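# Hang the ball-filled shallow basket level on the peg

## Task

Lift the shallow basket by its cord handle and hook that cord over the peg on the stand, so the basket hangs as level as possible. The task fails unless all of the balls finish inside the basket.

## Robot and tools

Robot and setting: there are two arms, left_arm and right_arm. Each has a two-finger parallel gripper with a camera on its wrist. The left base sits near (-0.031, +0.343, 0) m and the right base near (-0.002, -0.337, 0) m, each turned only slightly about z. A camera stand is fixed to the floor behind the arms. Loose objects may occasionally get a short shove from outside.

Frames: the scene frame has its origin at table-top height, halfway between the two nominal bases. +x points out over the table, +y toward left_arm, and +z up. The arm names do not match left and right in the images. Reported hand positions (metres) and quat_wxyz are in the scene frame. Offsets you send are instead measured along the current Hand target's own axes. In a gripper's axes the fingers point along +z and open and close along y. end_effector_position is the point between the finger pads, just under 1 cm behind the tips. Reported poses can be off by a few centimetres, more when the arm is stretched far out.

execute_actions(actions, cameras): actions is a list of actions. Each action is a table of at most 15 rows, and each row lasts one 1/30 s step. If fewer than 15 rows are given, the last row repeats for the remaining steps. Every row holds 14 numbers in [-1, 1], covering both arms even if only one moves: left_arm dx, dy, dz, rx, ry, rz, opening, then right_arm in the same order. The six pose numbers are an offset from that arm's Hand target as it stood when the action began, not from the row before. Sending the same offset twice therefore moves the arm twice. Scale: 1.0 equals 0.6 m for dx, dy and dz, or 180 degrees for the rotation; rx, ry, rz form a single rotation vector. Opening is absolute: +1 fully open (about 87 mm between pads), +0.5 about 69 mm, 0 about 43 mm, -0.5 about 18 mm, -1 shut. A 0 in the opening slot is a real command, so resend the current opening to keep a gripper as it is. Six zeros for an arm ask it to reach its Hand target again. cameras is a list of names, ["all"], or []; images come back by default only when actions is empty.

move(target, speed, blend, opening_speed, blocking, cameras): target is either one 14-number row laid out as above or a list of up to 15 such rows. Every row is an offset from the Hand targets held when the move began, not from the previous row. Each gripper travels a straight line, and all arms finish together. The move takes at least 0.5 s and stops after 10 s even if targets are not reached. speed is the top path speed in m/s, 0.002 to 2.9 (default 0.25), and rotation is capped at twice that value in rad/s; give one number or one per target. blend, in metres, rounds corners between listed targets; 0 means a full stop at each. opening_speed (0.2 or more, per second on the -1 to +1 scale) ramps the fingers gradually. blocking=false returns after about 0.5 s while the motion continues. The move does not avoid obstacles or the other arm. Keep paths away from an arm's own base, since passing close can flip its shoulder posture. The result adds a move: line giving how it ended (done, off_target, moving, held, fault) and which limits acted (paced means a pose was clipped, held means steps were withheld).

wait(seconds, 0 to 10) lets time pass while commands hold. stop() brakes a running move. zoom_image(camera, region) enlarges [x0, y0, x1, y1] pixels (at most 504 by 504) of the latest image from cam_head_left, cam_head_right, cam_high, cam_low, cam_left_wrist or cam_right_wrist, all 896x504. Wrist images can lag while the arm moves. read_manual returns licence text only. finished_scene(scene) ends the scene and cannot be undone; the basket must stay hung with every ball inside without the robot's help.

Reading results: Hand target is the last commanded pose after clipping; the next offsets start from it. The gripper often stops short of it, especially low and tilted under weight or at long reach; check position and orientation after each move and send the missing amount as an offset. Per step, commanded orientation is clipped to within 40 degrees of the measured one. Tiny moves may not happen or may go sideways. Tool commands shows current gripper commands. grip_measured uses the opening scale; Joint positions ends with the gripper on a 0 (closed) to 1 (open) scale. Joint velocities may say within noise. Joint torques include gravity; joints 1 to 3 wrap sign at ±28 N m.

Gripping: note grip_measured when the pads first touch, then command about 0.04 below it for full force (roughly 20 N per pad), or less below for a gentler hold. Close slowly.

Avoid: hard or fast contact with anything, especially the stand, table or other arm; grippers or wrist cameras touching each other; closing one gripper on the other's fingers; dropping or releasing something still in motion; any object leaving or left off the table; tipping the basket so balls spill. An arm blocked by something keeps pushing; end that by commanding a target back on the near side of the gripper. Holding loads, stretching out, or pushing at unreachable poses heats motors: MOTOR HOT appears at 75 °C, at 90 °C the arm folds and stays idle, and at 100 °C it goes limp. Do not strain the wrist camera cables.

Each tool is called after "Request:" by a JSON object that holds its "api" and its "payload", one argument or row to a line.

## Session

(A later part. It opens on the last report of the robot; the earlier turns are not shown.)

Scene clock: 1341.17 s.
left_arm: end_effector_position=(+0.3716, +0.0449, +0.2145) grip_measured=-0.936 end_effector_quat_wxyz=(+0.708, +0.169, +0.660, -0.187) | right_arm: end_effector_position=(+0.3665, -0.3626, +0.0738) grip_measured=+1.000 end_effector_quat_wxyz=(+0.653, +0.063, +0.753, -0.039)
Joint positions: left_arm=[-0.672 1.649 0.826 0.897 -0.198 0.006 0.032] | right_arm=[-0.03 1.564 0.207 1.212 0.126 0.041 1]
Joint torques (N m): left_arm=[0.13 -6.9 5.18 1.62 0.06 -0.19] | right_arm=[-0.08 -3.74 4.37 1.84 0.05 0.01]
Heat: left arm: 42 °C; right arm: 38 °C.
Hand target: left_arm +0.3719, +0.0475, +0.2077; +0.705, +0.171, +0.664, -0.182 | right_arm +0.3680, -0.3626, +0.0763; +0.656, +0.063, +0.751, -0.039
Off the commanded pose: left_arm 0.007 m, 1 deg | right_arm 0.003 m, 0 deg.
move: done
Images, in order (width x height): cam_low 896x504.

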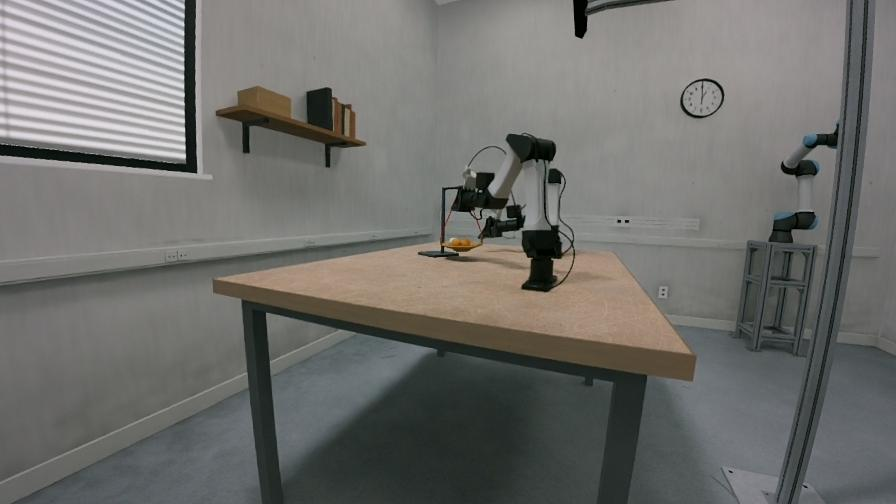

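Request:
{"api": "move", "payload": {
  "target": [-0.0167, 0, 0, 0, 0, 0, -1.0, 0, 0, 0, 0, 0, 0, 1.0],
  "speed": 0.02,
  "cameras": []
}}

Scene clock: 1345.17 s.
left_arm: end_effector_position=(+0.3713, +0.0451, +0.2108) grip_measured=-0.936 end_effector_quat_wxyz=(+0.703, +0.171, +0.665, -0.185) | right_arm: end_effector_position=(+0.3665, -0.3626, +0.0738) grip_measured=+1.000 end_effector_quat_wxyz=(+0.653, +0.063, +0.753, -0.039)
Joint positions: left_arm=[-0.672 1.649 0.826 0.882 -0.198 0.006 0.032] | right_arm=[-0.03 1.564 0.207 1.212 0.126 0.041 1]
Joint torques (N m): left_arm=[0.14 -9.11 6.75 1.39 0.06 -0.19] | right_arm=[-0.09 -3.79 4.37 1.84 0.05 0.01]
Heat: left arm: 42 °C; right arm: 38 °C.
Hand target: left_arm +0.3714, +0.0478, +0.2178; +0.705, +0.171, +0.664, -0.182 | right_arm +0.3680, -0.3626, +0.0763; +0.656, +0.063, +0.751, -0.039
Off the commanded pose: left_arm 0.007 m, 0 deg | right_arm 0.003 m, 0 deg.
move: done
No camera images: "cameras" was empty.

Request:
{"api": "move", "payload": {
  "target": [-0.010, 0, 0, 0, -0.012, 0, -1.0, 0, 0, 0, 0, 0, 0, 1.0],
  "speed": 0.02,
  "cameras": ["cam_low"]
}}

Request:
{"api": "zoom_image", "payload": {
  "camera": "cam_low",
  "region": [430, 222, 494, 254]
}}

Scene clock: 1352.67 s.
left_arm: end_effector_position=(+0.3715, +0.0452, +0.2127) grip_measured=-0.936 end_effector_quat_wxyz=(+0.706, +0.171, +0.662, -0.185) | right_arm: end_effector_position=(+0.3665, -0.3626, +0.0738) grip_measured=+1.000 end_effector_quat_wxyz=(+0.653, +0.063, +0.753, -0.039)
Joint positions: left_arm=[-0.672 1.649 0.826 0.89 -0.198 0.011 0.032] | right_arm=[-0.03 1.564 0.207 1.212 0.126 0.041 1]
Joint torques (N m): left_arm=[0.06 -8.83 5.86 1.81 0.07 -0.2] | right_arm=[-0.09 -3.7 4.37 1.84 0.05 0.02]
Heat: left arm: 42 °C; right arm: 38 °C.
Hand target: left_arm +0.3711, +0.0480, +0.2238; +0.717, +0.168, +0.651, -0.185 | right_arm +0.3680, -0.3626, +0.0763; +0.656, +0.063, +0.751, -0.039
Off the commanded pose: left_arm 0.011 m, 2 deg | right_arm 0.003 m, 0 deg.
move: off_target (left_arm)
Images, in order (width x height): cam_low 896x504.

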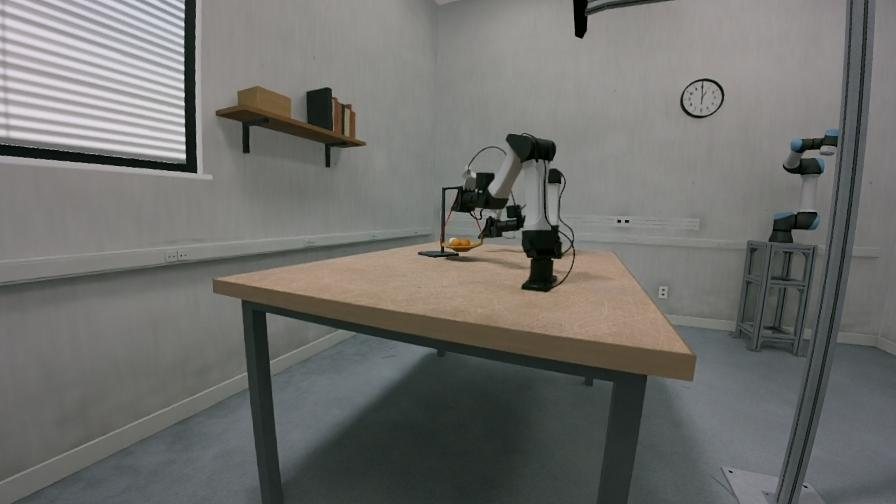

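Scaled by 7.875 from the camera's 896x504 image, which has a finer 1280x720 frame.

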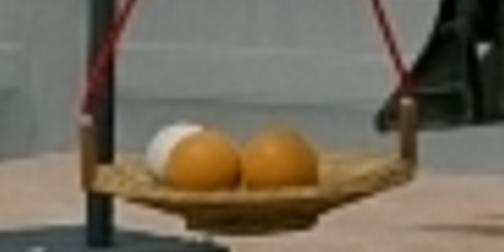

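Request:
{"api": "move", "payload": {
  "target": [-0.003, 0, 0, 0, -0.008, 0, -1.0, 0, 0, 0, 0, 0, 0, 1.0],
  "speed": 0.02,
  "cameras": ["cam_low"]
}}

Request:
{"api": "zoom_image", "payload": {
  "camera": "cam_low",
  "region": [430, 222, 494, 254]
}}

Scene clock: 1357.90 s.
left_arm: end_effector_position=(+0.3713, +0.0456, +0.2182) grip_measured=-0.936 end_effector_quat_wxyz=(+0.715, +0.169, +0.652, -0.187) | right_arm: end_effector_position=(+0.3665, -0.3626, +0.0738) grip_measured=+1.000 end_effector_quat_wxyz=(+0.653, +0.063, +0.753, -0.039)
Joint positions: left_arm=[-0.672 1.649 0.819 0.925 -0.198 0.017 0.032] | right_arm=[-0.03 1.564 0.207 1.212 0.126 0.041 1]
Joint torques (N m): left_arm=[-0.01 -7.98 5.42 1.92 0.07 -0.18] | right_arm=[-0.1 -3.78 4.36 1.83 0.04 0.02]
Heat: left arm: 42 °C; right arm: 38 °C.
Hand target: left_arm +0.3709, +0.0481, +0.2255; +0.725, +0.165, +0.642, -0.187 | right_arm +0.3680, -0.3626, +0.0763; +0.656, +0.063, +0.751, -0.039
Off the commanded pose: left_arm 0.008 m, 2 deg | right_arm 0.003 m, 0 deg.
move: done
Images, in order (width x height): cam_low 896x504.

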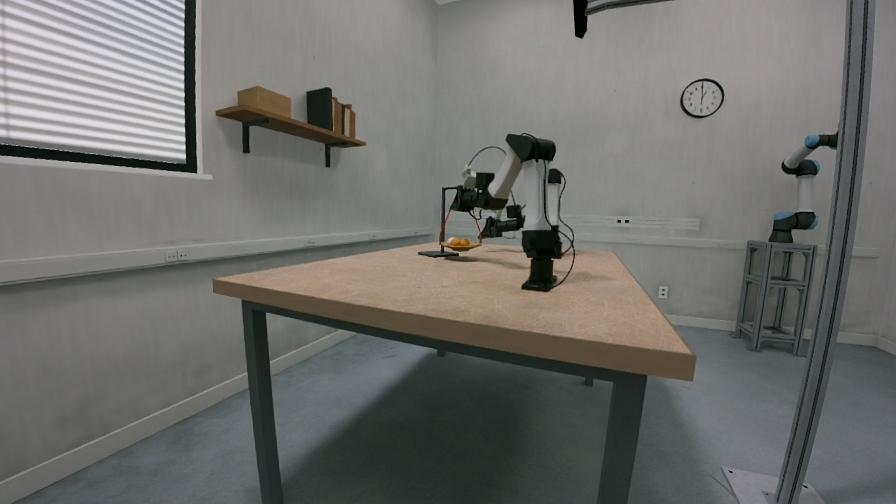

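Scaled by 7.875 from the camera's 896x504 image, which has a finer 1280x720 frame.

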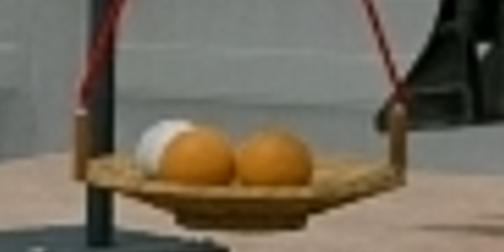

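Request:
{"api": "wait", "payload": {
  "seconds": 0.2,
  "cameras": ["cam_left_wrist", "cam_low"]
}}

Request:
{"api": "zoom_image", "payload": {
  "camera": "cam_low",
  "region": [430, 222, 494, 254]
}}

Request:
{"api": "zoom_image", "payload": {
  "camera": "cam_left_wrist",
  "region": [400, 0, 850, 310]
}}

Scene clock: 1364.43 s.
left_arm: end_effector_position=(+0.3713, +0.0456, +0.2183) grip_measured=-0.936 end_effector_quat_wxyz=(+0.715, +0.169, +0.652, -0.187) | right_arm: end_effector_position=(+0.3665, -0.3626, +0.0738) grip_measured=+1.000 end_effector_quat_wxyz=(+0.653, +0.063, +0.753, -0.039)
Joint positions: left_arm=[-0.672 1.649 0.819 0.925 -0.198 0.017 0.032] | right_arm=[-0.03 1.564 0.207 1.212 0.126 0.041 1]
Joint torques (N m): left_arm=[-0.09 -7.99 5.29 1.89 0.07 -0.17] | right_arm=[-0.09 -3.75 4.4 1.84 0.04 0.02]
Heat: left arm: 43 °C; right arm: 38 °C.
Hand target: left_arm +0.3709, +0.0481, +0.2255; +0.725, +0.165, +0.642, -0.187 | right_arm +0.3680, -0.3626, +0.0763; +0.656, +0.063, +0.751, -0.039
Tool commands: left_gripper/opening=-1.0 right_gripper/opening=+1.0
Off the commanded pose: left_arm 0.008 m, 2 deg | right_arm 0.003 m, 0 deg.
wait: 0.20 s; at rest from the start
camera_calibration:
cam_left_wrist: T_world_to_cam=[[-0.511453, -0.859274, 0.00794171, 0.224271], [-0.607082, 0.354773, -0.711047, 0.384594], [0.608167, -0.368488, -0.7031, 0.0869277], [0, 0, 0, 1]] pos_world=[0.295318, 0.0882991, 0.332802]
Images, in order (width x height): cam_low 896x504, cam_left_wrist 896x504.

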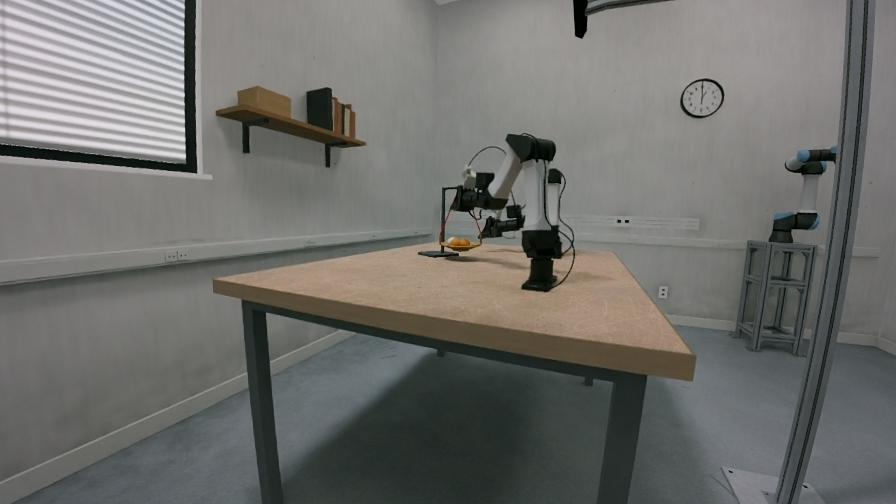

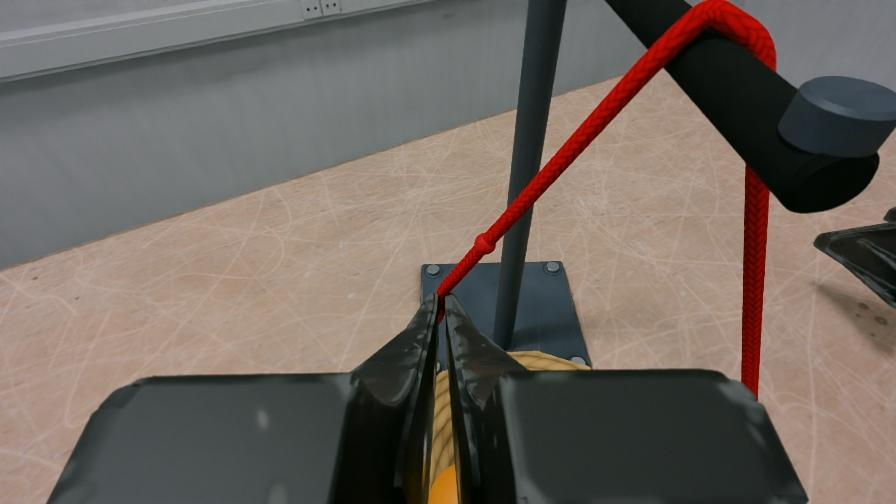

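Scaled by 7.875 from the camera's 896x504 image, which has a finer 1280x720 frame.

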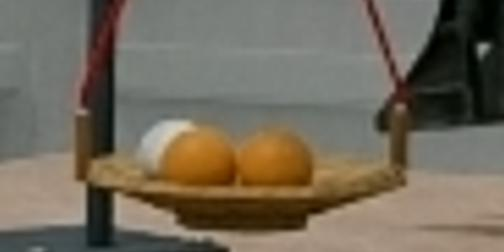

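Scaled by 1.120 from the camera's 896x504 image, which has a finer 1280x720 frame.

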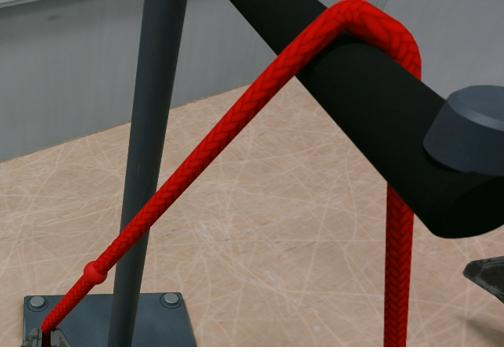

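Request:
{"api": "move", "payload": {
  "target": [0, 0, 0, 0, 0, 0, -0.5, 0, 0, 0, 0, 0, 0, 1.0],
  "speed": 0.02,
  "opening_speed": 0.3,
  "cameras": ["cam_left_wrist", "cam_low"]
}}

Request:
{"api": "zoom_image", "payload": {
  "camera": "cam_low",
  "region": [430, 222, 494, 254]
}}

Scene clock: 1386.27 s.
left_arm: end_effector_position=(+0.3715, +0.0455, +0.2207) grip_measured=-0.500 end_effector_quat_wxyz=(+0.718, +0.167, +0.649, -0.188) | right_arm: end_effector_position=(+0.3665, -0.3626, +0.0738) grip_measured=+1.000 end_effector_quat_wxyz=(+0.653, +0.063, +0.753, -0.039)
Joint positions: left_arm=[-0.672 1.649 0.819 0.935 -0.198 0.017 0.25] | right_arm=[-0.03 1.564 0.207 1.212 0.126 0.041 1]
Joint torques (N m): left_arm=[-0.06 -7.92 5.29 1.81 0.06 -0.18] | right_arm=[-0.03 -3.77 4.36 1.84 0.03 0.02]
Heat: left arm: 44 °C; right arm: 38 °C.
Hand target: left_arm +0.3709, +0.0481, +0.2256; +0.725, +0.165, +0.641, -0.187 | right_arm +0.3680, -0.3626, +0.0763; +0.656, +0.063, +0.751, -0.039
Off the commanded pose: left_arm 0.005 m, 1 deg | right_arm 0.003 m, 0 deg.
move: done
camera_calibration:
cam_left_wrist: T_world_to_cam=[[-0.511528, -0.859212, 0.00969747, 0.223843], [-0.601717, 0.350127, -0.717877, 0.386216], [0.613413, -0.373049, -0.696103, 0.0852089], [0, 0, 0, 1]] pos_world=[0.294627, 0.0888913, 0.334399]
Images, in order (width x height): cam_low 896x504, cam_left_wrist 896x504.

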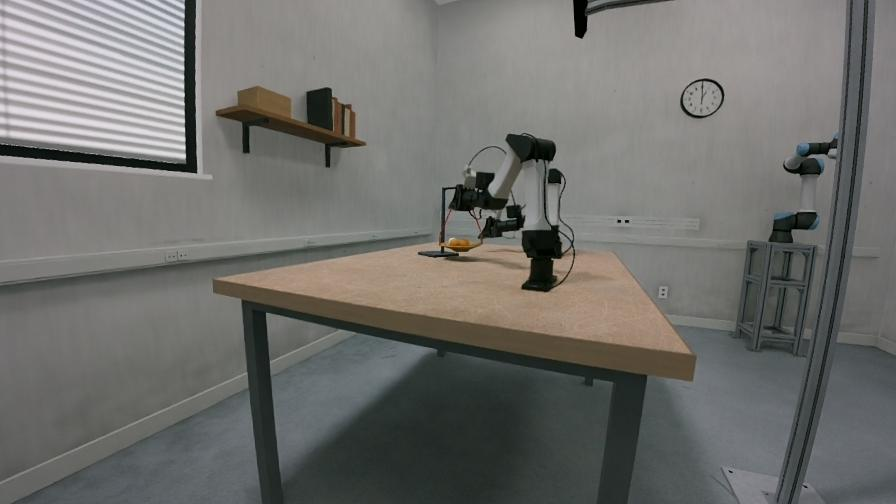

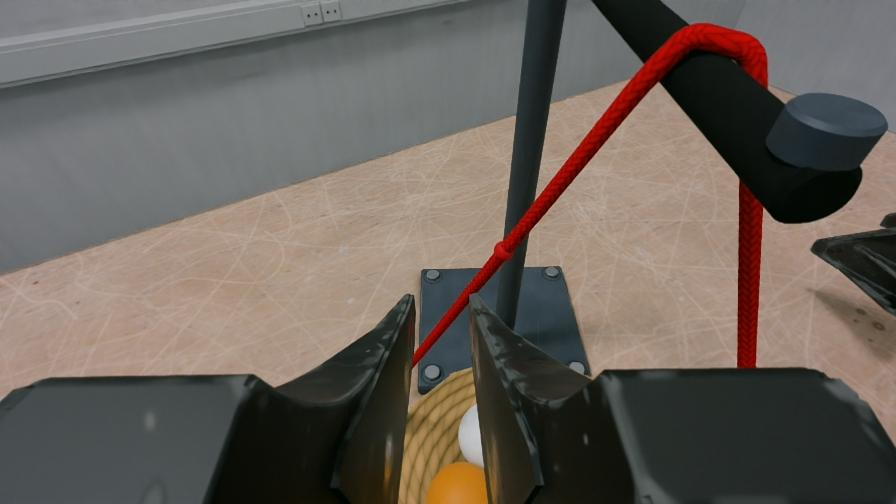

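Scaled by 7.875 from the camera's 896x504 image, which has a finer 1280x720 frame.

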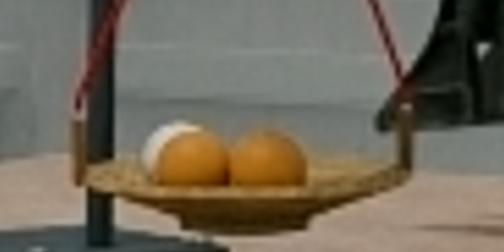

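Request:
{"api": "move", "payload": {
  "target": [0, 0, -0.07, 0, 0, 0, -0.2, 0, 0, 0, 0, 0, 0, 1.0],
  "speed": 0.06,
  "opening_speed": 0.8,
  "cameras": ["cam_left_wrist", "cam_low", "cam_head_left", "cam_head_right"]
}}

Request:
{"api": "zoom_image", "payload": {
  "camera": "cam_low",
  "region": [430, 222, 494, 254]
}}

Request:
{"api": "zoom_image", "payload": {
  "camera": "cam_left_wrist",
  "region": [330, 0, 780, 310]
}}

Scene clock: 1399.10 s.
left_arm: end_effector_position=(+0.3384, +0.0658, +0.2078) grip_measured=-0.200 end_effector_quat_wxyz=(+0.713, +0.171, +0.654, -0.186) | right_arm: end_effector_position=(+0.3665, -0.3626, +0.0738) grip_measured=+1.000 end_effector_quat_wxyz=(+0.653, +0.063, +0.753, -0.039)
Joint positions: left_arm=[-0.693 1.53 0.655 0.962 -0.219 0.019 0.4] | right_arm=[-0.03 1.564 0.207 1.212 0.126 0.041 1]
Joint torques (N m): left_arm=[-0.79 -8.57 5.01 1.8 -0.01 -0.16] | right_arm=[-0.06 -3.78 4.36 1.85 0.05 0.02]
Heat: left arm: 43 °C; right arm: 38 °C.
Hand target: left_arm +0.3344, +0.0681, +0.2204; +0.725, +0.166, +0.642, -0.187 | right_arm +0.3680, -0.3626, +0.0763; +0.656, +0.063, +0.751, -0.039
Off the commanded pose: left_arm 0.013 m, 2 deg | right_arm 0.003 m, 0 deg.
move: off_target (left_arm)
camera_calibration:
cam_left_wrist: T_world_to_cam=[[-0.511995, -0.858969, 0.00587028, 0.225503], [-0.610696, 0.359187, -0.705716, 0.349873], [0.60408, -0.364908, -0.70847, 0.109275], [0, 0, 0, 1]] pos_world=[0.263112, 0.107905, 0.323005]
Images, in order (width x height): cam_head_left 896x504, cam_head_right 896x504, cam_low 896x504, cam_left_wrist 896x504.

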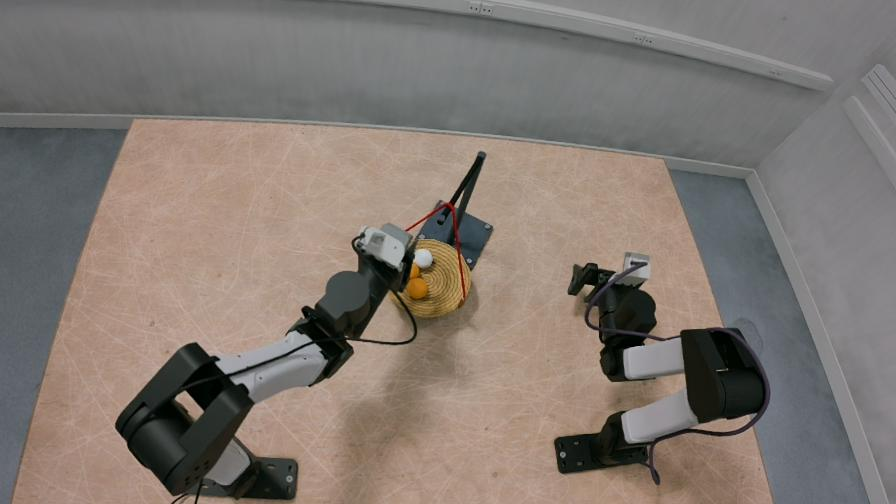

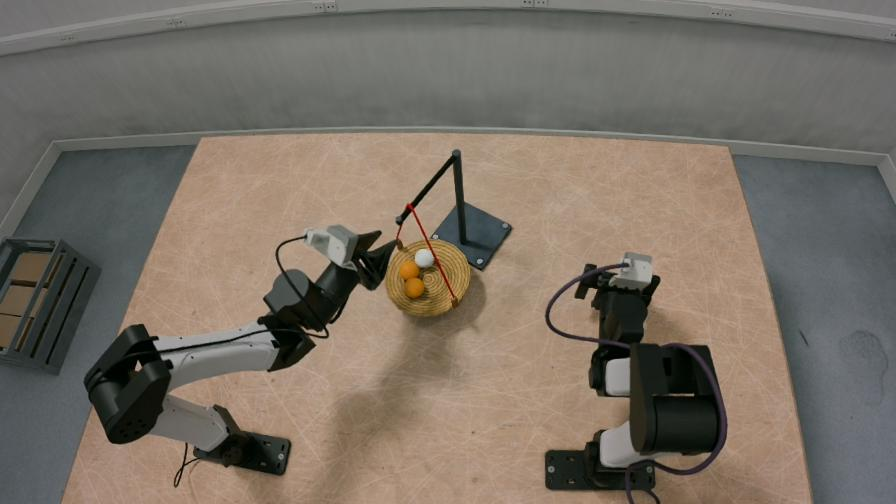

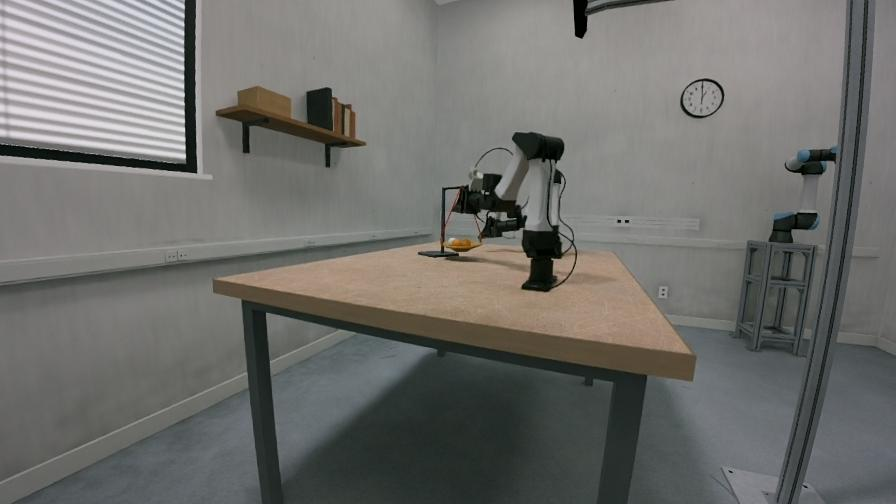

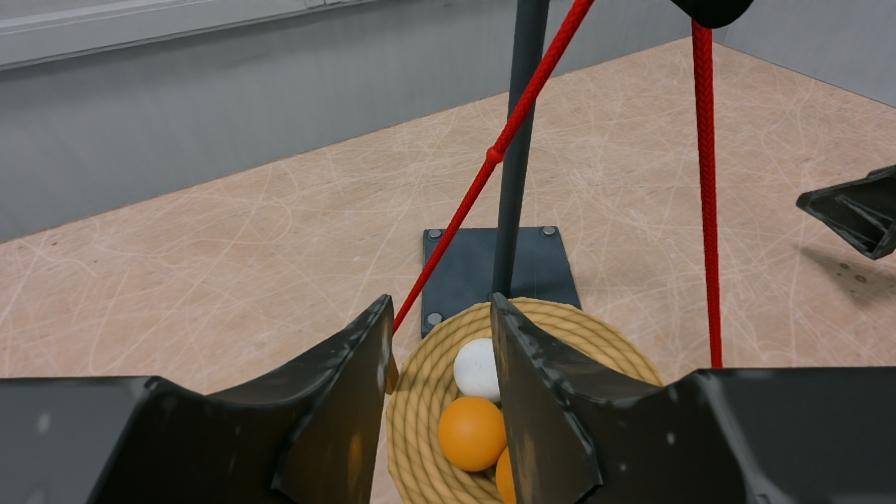

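Scaled by 7.875 from the camera's 896x504 image, which has a finer 1280x720 frame.

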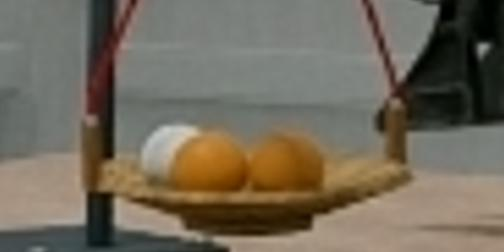

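Scaled by 1.120 from the camera's 896x504 image, which has a finer 1280x720 frame.

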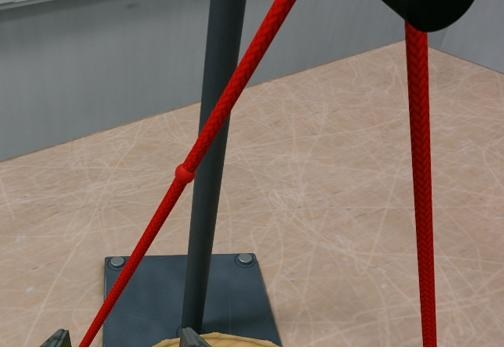

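Request:
{"api": "move", "payload": {
  "target": [
    [0, 0, -0.05, 0, 0, 0, -0.3, 0, 0, 0, 0, 0, 0, 1.0],
    [-0.008, -0.1483, -0.05, 0, 0.01, 0, -0.3, 0, 0, 0, 0, 0, 0, 1.0]
  ],
  "speed": 0.1,
  "blend": [0.01, 0],
  "cameras": ["cam_left_wrist", "cam_low"]
}}

Request:
{"api": "zoom_image", "payload": {
  "camera": "cam_low",
  "region": [430, 222, 494, 254]
}}

Scene clock: 1468.47 s.
left_arm: end_effector_position=(+0.2615, +0.0103, +0.2099) grip_measured=-0.300 end_effector_quat_wxyz=(+0.708, +0.175, +0.659, -0.183) | right_arm: end_effector_position=(+0.3665, -0.3626, +0.0738) grip_measured=+1.000 end_effector_quat_wxyz=(+0.653, +0.063, +0.753, -0.039)
Joint positions: left_arm=[-1.026 1.496 0.651 0.926 -0.549 0.048 0.35] | right_arm=[-0.03 1.564 0.207 1.212 0.126 0.041 1]
Joint torques (N m): left_arm=[-0.51 -4.97 8.88 1.52 0.01 -0.19] | right_arm=[-0.08 -3.77 4.36 1.83 0.04 0.01]
Heat: left arm: 45 °C; right arm: 38 °C.
Hand target: left_arm +0.2647, +0.0050, +0.2214; +0.715, +0.169, +0.653, -0.185 | right_arm +0.3680, -0.3626, +0.0763; +0.656, +0.063, +0.751, -0.039
Off the commanded pose: left_arm 0.013 m, 1 deg | right_arm 0.003 m, 0 deg.
move: off_target (left_arm)
camera_calibration:
cam_left_wrist: T_world_to_cam=[[-0.514299, -0.857611, 0.000548873, 0.140059], [-0.617861, 0.37008, -0.693749, 0.323549], [0.594764, -0.357134, -0.720216, 0.141803], [0, 0, 0, 1]] pos_world=[0.187601, 0.0510194, 0.326514]
Images, in order (width x height): cam_low 896x504, cam_left_wrist 896x504.

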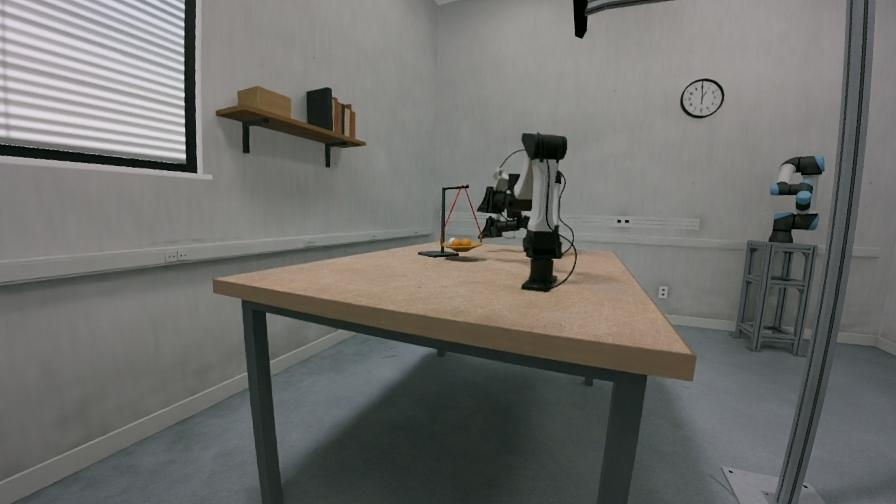

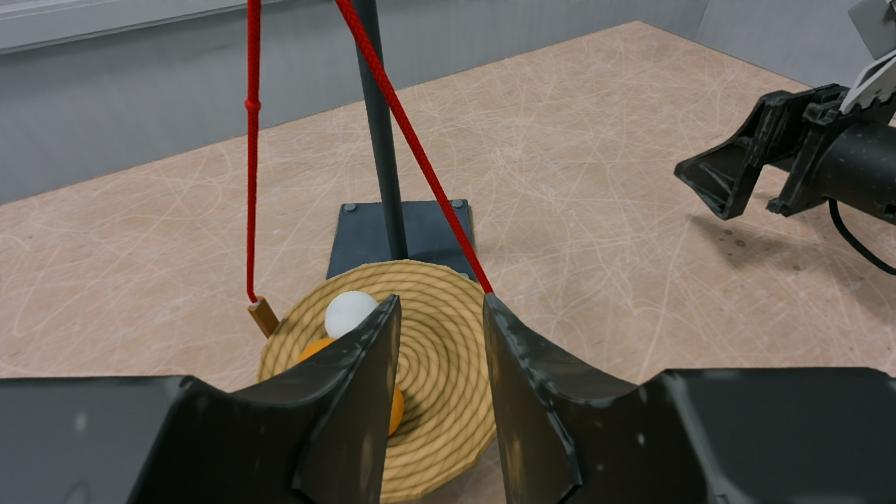

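Scaled by 7.875 from the camera's 896x504 image, which has a finer 1280x720 frame.

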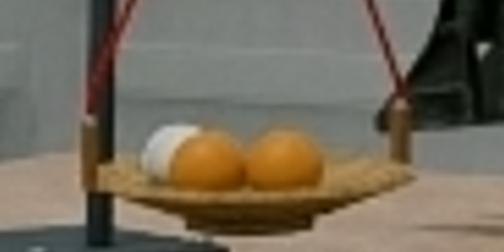

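Request:
{"api": "move", "payload": {
  "target": [-0.007, -0.0075, 0.0720, 0, 0, 0, -0.3, 0, 0, 0, 0, 0, 0, 1.0],
  "speed": 0.06,
  "cameras": ["cam_left_wrist"]
}}

Scene clock: 1498.50 s.
left_arm: end_effector_position=(+0.2947, -0.0140, +0.2183) grip_measured=-0.300 end_effector_quat_wxyz=(+0.709, +0.173, +0.660, -0.178) | right_arm: end_effector_position=(+0.3665, -0.3626, +0.0738) grip_measured=+1.000 end_effector_quat_wxyz=(+0.653, +0.063, +0.753, -0.039)
Joint positions: left_arm=[-0.978 1.623 0.817 0.885 -0.512 0.048 0.35] | right_arm=[-0.03 1.564 0.207 1.212 0.126 0.041 1]
Joint torques (N m): left_arm=[0.34 -6.31 8.92 1.57 0.16 -0.25] | right_arm=[-0.08 -3.77 4.41 1.85 0.05 0.02]
Heat: left arm: 43 °C; right arm: 38 °C.
Hand target: left_arm +0.2999, -0.0195, +0.2297; +0.715, +0.168, +0.653, -0.185 | right_arm +0.3680, -0.3626, +0.0763; +0.656, +0.063, +0.751, -0.039
Off the commanded pose: left_arm 0.014 m, 1 deg | right_arm 0.003 m, 0 deg.
move: off_target (left_arm)
camera_calibration:
cam_left_wrist: T_world_to_cam=[[-0.504674, -0.863304, -0.00315966, 0.134136], [-0.621068, 0.365604, -0.69326, 0.359641], [0.599649, -0.347908, -0.720681, 0.118181], [0, 0, 0, 1]] pos_world=[0.220189, 0.0254303, 0.334919]
Images, in order (width x height): cam_left_wrist 896x504.

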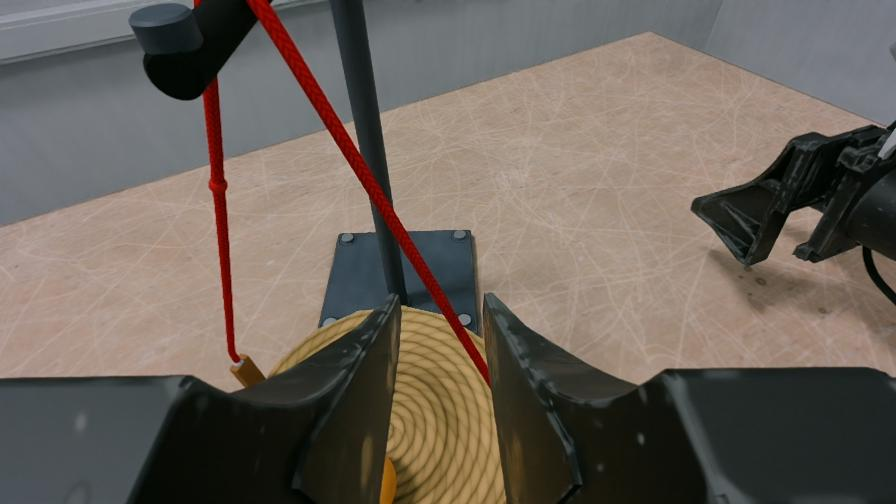

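Request:
{"api": "move", "payload": {
  "target": [
    [-0.002, 0.0055, 0.0215, 0, 0, 0, -0.3, 0, 0, 0, 0, 0, 0, 1.0],
    [-0.002, 0.0055, 0.0215, 0, 0, 0, -1.0, 0, 0, 0, 0, 0, 0, 1.0]
  ],
  "speed": 0.04,
  "opening_speed": 0.7,
  "cameras": ["cam_left_wrist", "cam_low"]
}}

Request:
{"api": "zoom_image", "payload": {
  "camera": "cam_low",
  "region": [430, 222, 494, 254]
}}

Scene clock: 1512.60 s.
left_arm: end_effector_position=(+0.3071, -0.0175, +0.2202) grip_measured=-0.919 end_effector_quat_wxyz=(+0.709, +0.174, +0.660, -0.177) | right_arm: end_effector_position=(+0.3665, -0.3626, +0.0738) grip_measured=+1.000 end_effector_quat_wxyz=(+0.653, +0.063, +0.753, -0.039)
Joint positions: left_arm=[-0.952 1.653 0.86 0.868 -0.484 0.048 0.04] | right_arm=[-0.03 1.564 0.207 1.212 0.126 0.041 1]
Joint torques (N m): left_arm=[0.34 -6.39 9.17 1.56 0.19 -0.29] | right_arm=[-0.05 -3.78 4.36 1.84 0.04 0.02]
Heat: left arm: 43 °C; right arm: 38 °C.
Hand target: left_arm +0.3126, -0.0229, +0.2320; +0.715, +0.168, +0.653, -0.185 | right_arm +0.3680, -0.3626, +0.0763; +0.656, +0.063, +0.751, -0.039
Off the commanded pose: left_arm 0.014 m, 2 deg | right_arm 0.003 m, 0 deg.
move: off_target (left_arm); target 2's new opening was sent with left_arm's hand 0.014 m and 2 deg from that target
camera_calibration:
cam_left_wrist: T_world_to_cam=[[-0.505287, -0.862929, -0.00628667, 0.138363], [-0.620517, 0.368387, -0.692278, 0.369733], [0.599703, -0.345898, -0.721603, 0.111135], [0, 0, 0, 1]] pos_world=[0.23269, 0.0216339, 0.337024]
Images, in order (width x height): cam_low 896x504, cam_left_wrist 896x504.

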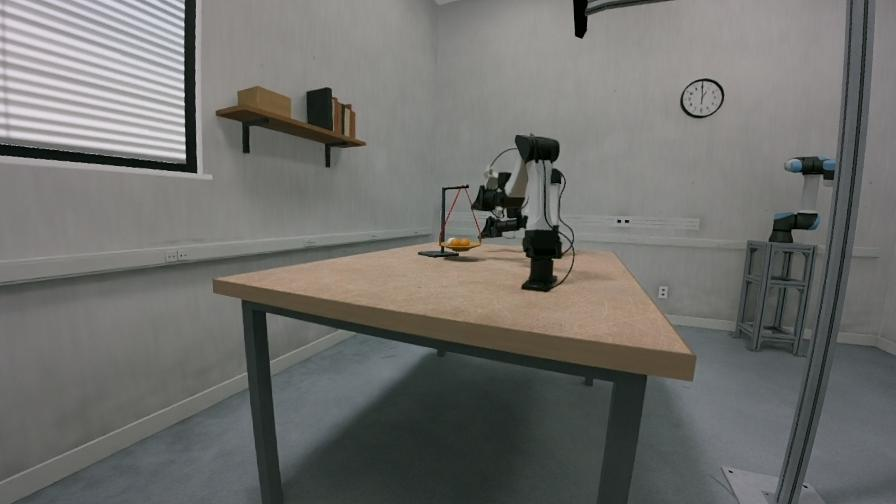

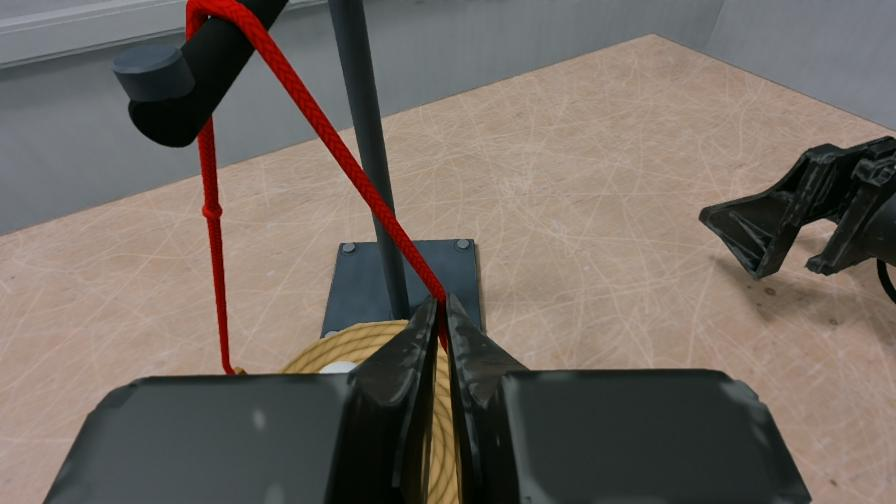

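Scaled by 7.875 from the camera's 896x504 image, which has a finer 1280x720 frame.

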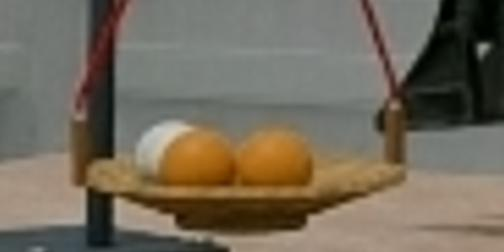

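Request:
{"api": "move", "payload": {
  "target": [0.0, 0, 0, 0, 0.005, 0, -1.0, 0, 0, 0, 0, 0, 0, 1.0],
  "speed": 0.02,
  "cameras": ["cam_low"]
}}

Request:
{"api": "zoom_image", "payload": {
  "camera": "cam_low",
  "region": [430, 222, 494, 254]
}}

Scene clock: 1523.17 s.
left_arm: end_effector_position=(+0.3078, -0.0185, +0.2190) grip_measured=-0.919 end_effector_quat_wxyz=(+0.704, +0.178, +0.665, -0.174) | right_arm: end_effector_position=(+0.3665, -0.3626, +0.0738) grip_measured=+1.000 end_effector_quat_wxyz=(+0.653, +0.063, +0.753, -0.039)
Joint positions: left_arm=[-0.952 1.653 0.873 0.839 -0.484 0.048 0.04] | right_arm=[-0.03 1.564 0.207 1.212 0.126 0.041 1]
Joint torques (N m): left_arm=[0.31 -7.25 8.95 1.49 0.19 -0.35] | right_arm=[-0.05 -3.77 4.36 1.84 0.03 0.02]
Heat: left arm: 43 °C; right arm: 38 °C.
Hand target: left_arm +0.3126, -0.0229, +0.2321; +0.710, +0.170, +0.658, -0.184 | right_arm +0.3680, -0.3626, +0.0763; +0.656, +0.063, +0.751, -0.039
Off the commanded pose: left_arm 0.015 m, 2 deg | right_arm 0.003 m, 0 deg.
move: off_target (left_arm)
Images, in order (width x height): cam_low 896x504.

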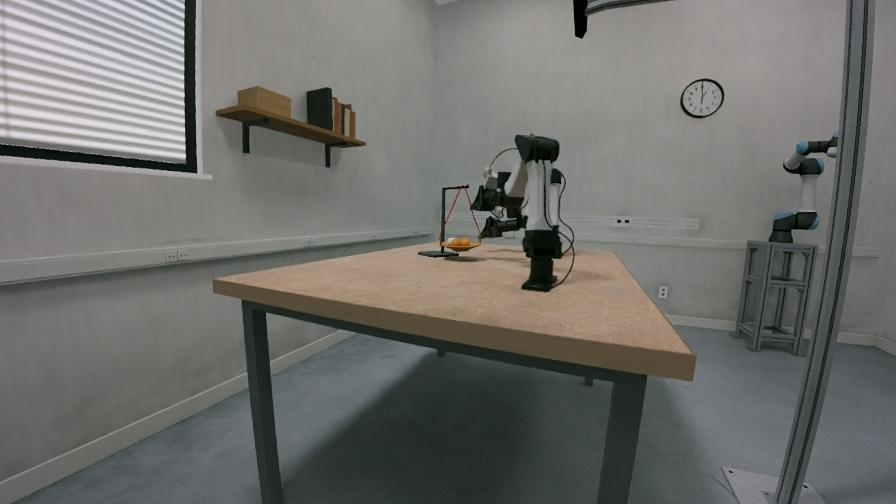

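Scaled by 7.875 from the camera's 896x504 image, which has a finer 1280x720 frame.

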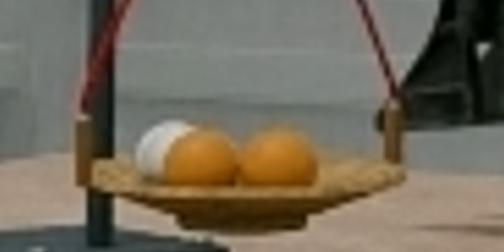

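Request:
{"api": "move", "payload": {
  "target": [0.003, 0, 0, 0, 0.005, 0, -1.0, 0, 0, 0, 0, 0, 0, 1.0],
  "speed": 0.02,
  "cameras": ["cam_low"]
}}

Request:
{"api": "zoom_image", "payload": {
  "camera": "cam_low",
  "region": [430, 222, 494, 254]
}}

Scene clock: 1528.27 s.
left_arm: end_effector_position=(+0.3081, -0.0195, +0.2182) grip_measured=-0.919 end_effector_quat_wxyz=(+0.701, +0.179, +0.669, -0.173) | right_arm: end_effector_position=(+0.3665, -0.3626, +0.0738) grip_measured=+1.000 end_effector_quat_wxyz=(+0.653, +0.063, +0.753, -0.039)
Joint positions: left_arm=[-0.952 1.653 0.882 0.818 -0.484 0.04 0.04] | right_arm=[-0.03 1.564 0.207 1.212 0.126 0.041 1]
Joint torques (N m): left_arm=[0.51 -7.5 8.94 1.44 0.2 -0.41] | right_arm=[-0.06 -3.78 4.4 1.84 0.05 0.02]
Heat: left arm: 43 °C; right arm: 38 °C.
Hand target: left_arm +0.3127, -0.0230, +0.2301; +0.705, +0.171, +0.664, -0.182 | right_arm +0.3680, -0.3626, +0.0763; +0.656, +0.063, +0.751, -0.039
Off the commanded pose: left_arm 0.013 m, 2 deg | right_arm 0.003 m, 0 deg.
move: off_target (left_arm)
Images, in order (width x height): cam_low 896x504.

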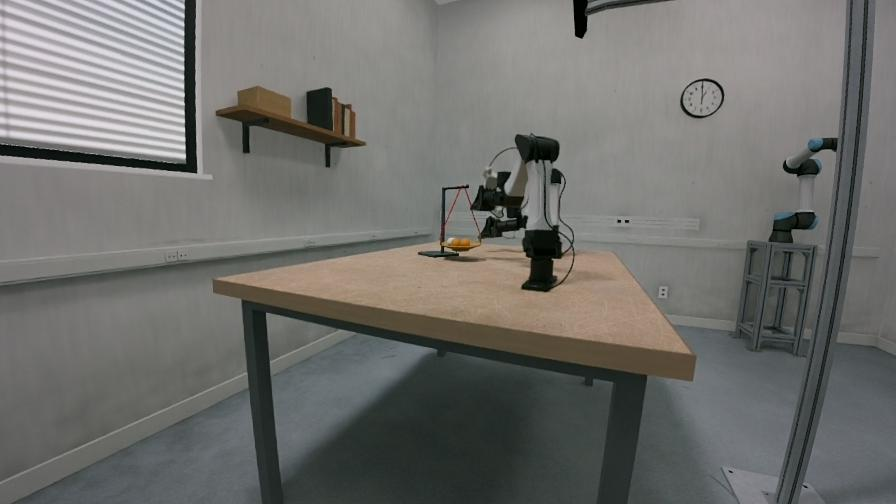

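Scaled by 7.875 from the camera's 896x504 image, which has a finer 1280x720 frame.

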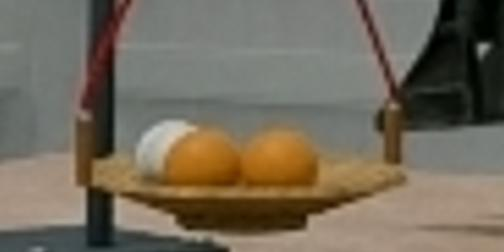

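Request:
{"api": "move", "payload": {
  "target": [0.004, 0, 0, 0, 0.006, 0, -1.0, 0, 0, 0, 0, 0, 0, 1.0],
  "speed": 0.02,
  "cameras": ["cam_low"]
}}

Request:
{"api": "zoom_image", "payload": {
  "camera": "cam_low",
  "region": [430, 222, 494, 254]
}}

Scene clock: 1535.80 s.
left_arm: end_effector_position=(+0.3096, -0.0194, +0.2172) grip_measured=-0.919 end_effector_quat_wxyz=(+0.696, +0.178, +0.674, -0.172) | right_arm: end_effector_position=(+0.3665, -0.3626, +0.0738) grip_measured=+1.000 end_effector_quat_wxyz=(+0.653, +0.063, +0.753, -0.039)
Joint positions: left_arm=[-0.948 1.653 0.893 0.793 -0.484 0.031 0.04] | right_arm=[-0.03 1.564 0.207 1.212 0.126 0.041 1]
Joint torques (N m): left_arm=[0.29 -7.73 8.65 1.38 0.21 -0.34] | right_arm=[-0.06 -3.78 4.37 1.84 0.03 0.01]
Heat: left arm: 43 °C; right arm: 38 °C.
Hand target: left_arm +0.3128, -0.0230, +0.2278; +0.698, +0.173, +0.671, -0.181 | right_arm +0.3680, -0.3626, +0.0763; +0.656, +0.063, +0.751, -0.039
Off the commanded pose: left_arm 0.012 m, 1 deg | right_arm 0.003 m, 0 deg.
move: off_target (left_arm)
Images, in order (width x height): cam_low 896x504.

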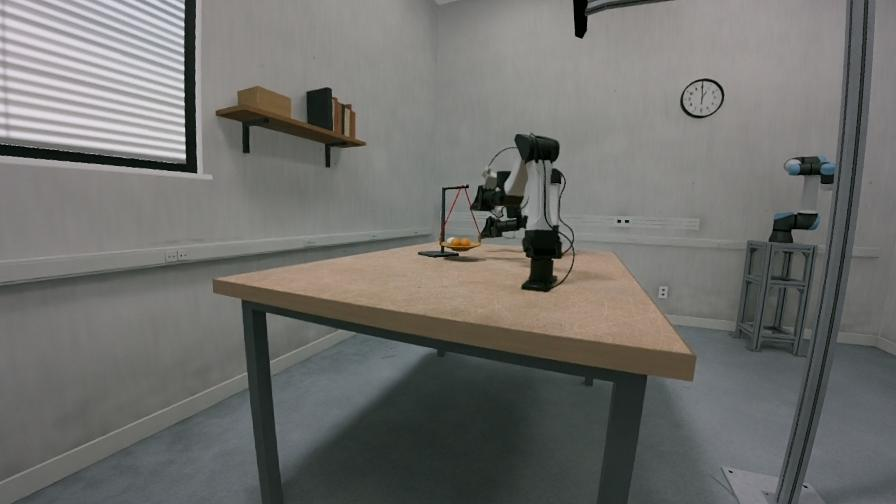

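Scaled by 7.875 from the camera's 896x504 image, which has a finer 1280x720 frame.

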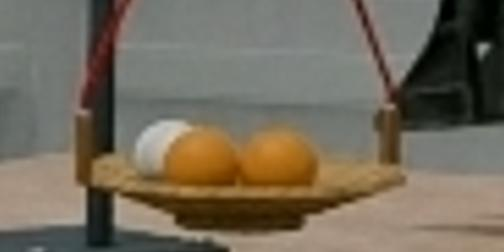

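Request:
{"api": "move", "payload": {
  "target": [0.003, 0, 0, 0, 0.005, 0, -1.0, 0, 0, 0, 0, 0, 0, 1.0],
  "speed": 0.02,
  "cameras": ["cam_low"]
}}

Request:
{"api": "zoom_image", "payload": {
  "camera": "cam_low",
  "region": [430, 222, 494, 254]
}}

Scene clock: 1542.03 s.
left_arm: end_effector_position=(+0.3099, -0.0203, +0.2165) grip_measured=-0.919 end_effector_quat_wxyz=(+0.693, +0.178, +0.678, -0.172) | right_arm: end_effector_position=(+0.3665, -0.3626, +0.0738) grip_measured=+1.000 end_effector_quat_wxyz=(+0.653, +0.063, +0.753, -0.039)
Joint positions: left_arm=[-0.948 1.653 0.902 0.771 -0.484 0.024 0.04] | right_arm=[-0.03 1.564 0.207 1.212 0.126 0.041 1]
Joint torques (N m): left_arm=[0.25 -7.97 8.61 1.32 0.18 -0.39] | right_arm=[-0.06 -3.75 4.38 1.84 0.03 0.01]
Heat: left arm: 43 °C; right arm: 38 °C.
Hand target: left_arm +0.3129, -0.0231, +0.2260; +0.693, +0.175, +0.676, -0.179 | right_arm +0.3680, -0.3626, +0.0763; +0.656, +0.063, +0.751, -0.039
Off the commanded pose: left_arm 0.010 m, 1 deg | right_arm 0.003 m, 0 deg.
move: done
Images, in order (width x height): cam_low 896x504.

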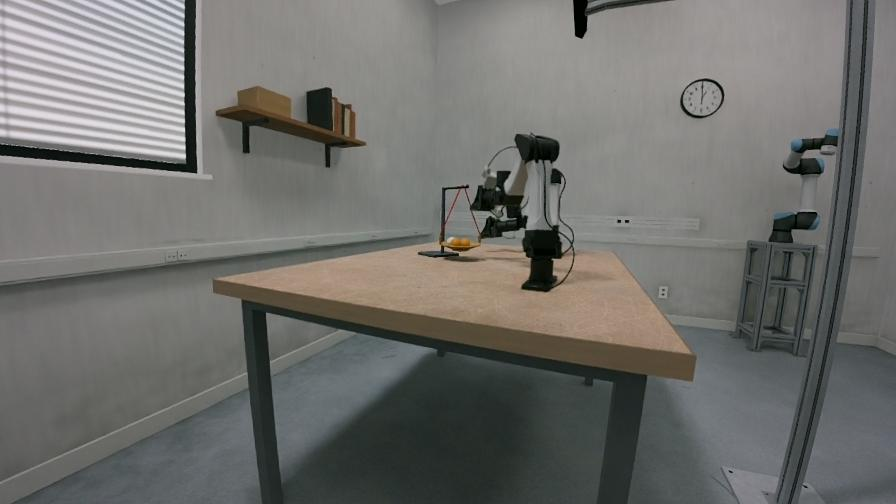

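Scaled by 7.875 from the camera's 896x504 image, which has a finer 1280x720 frame.

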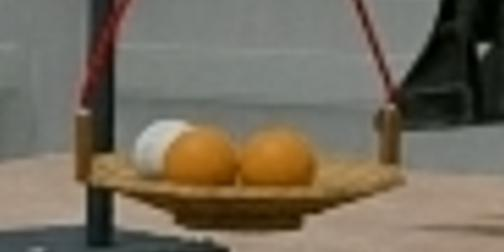

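Request:
{"api": "move", "payload": {
  "target": [0.003, 0, 0, 0, 0.005, 0, -1.0, 0, 0, 0, 0, 0, 0, 1.0],
  "speed": 0.02,
  "cameras": ["cam_low"]
}}

Request:
{"api": "zoom_image", "payload": {
  "camera": "cam_low",
  "region": [430, 222, 494, 254]
}}

Scene clock: 1548.67 s.
left_arm: end_effector_position=(+0.3108, -0.0198, +0.2137) grip_measured=-0.919 end_effector_quat_wxyz=(+0.687, +0.179, +0.684, -0.169) | right_arm: end_effector_position=(+0.3665, -0.3626, +0.0738) grip_measured=+1.000 end_effector_quat_wxyz=(+0.653, +0.063, +0.753, -0.039)
Joint positions: left_arm=[-0.946 1.653 0.91 0.744 -0.484 0.015 0.04] | right_arm=[-0.03 1.564 0.207 1.212 0.126 0.041 1]
Joint torques (N m): left_arm=[0.25 -8.17 8.66 1.38 0.19 -0.38] | right_arm=[-0.08 -3.77 4.36 1.85 0.05 0.01]
Heat: left arm: 42 °C; right arm: 38 °C.
Hand target: left_arm +0.3130, -0.0230, +0.2242; +0.688, +0.176, +0.681, -0.178 | right_arm +0.3680, -0.3626, +0.0763; +0.656, +0.063, +0.751, -0.039
Off the commanded pose: left_arm 0.011 m, 1 deg | right_arm 0.003 m, 0 deg.
move: off_target (left_arm)
Images, in order (width x height): cam_low 896x504.

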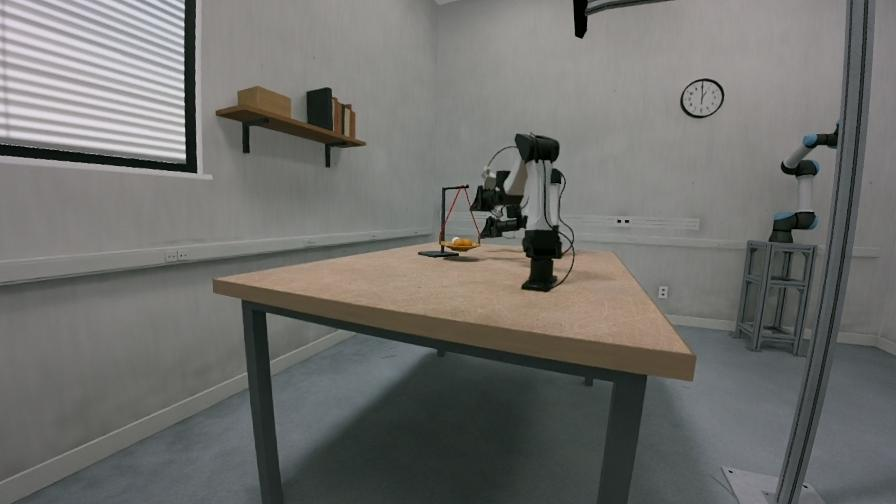

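Scaled by 7.875 from the camera's 896x504 image, which has a finer 1280x720 frame.

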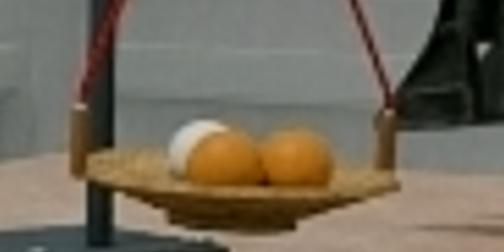

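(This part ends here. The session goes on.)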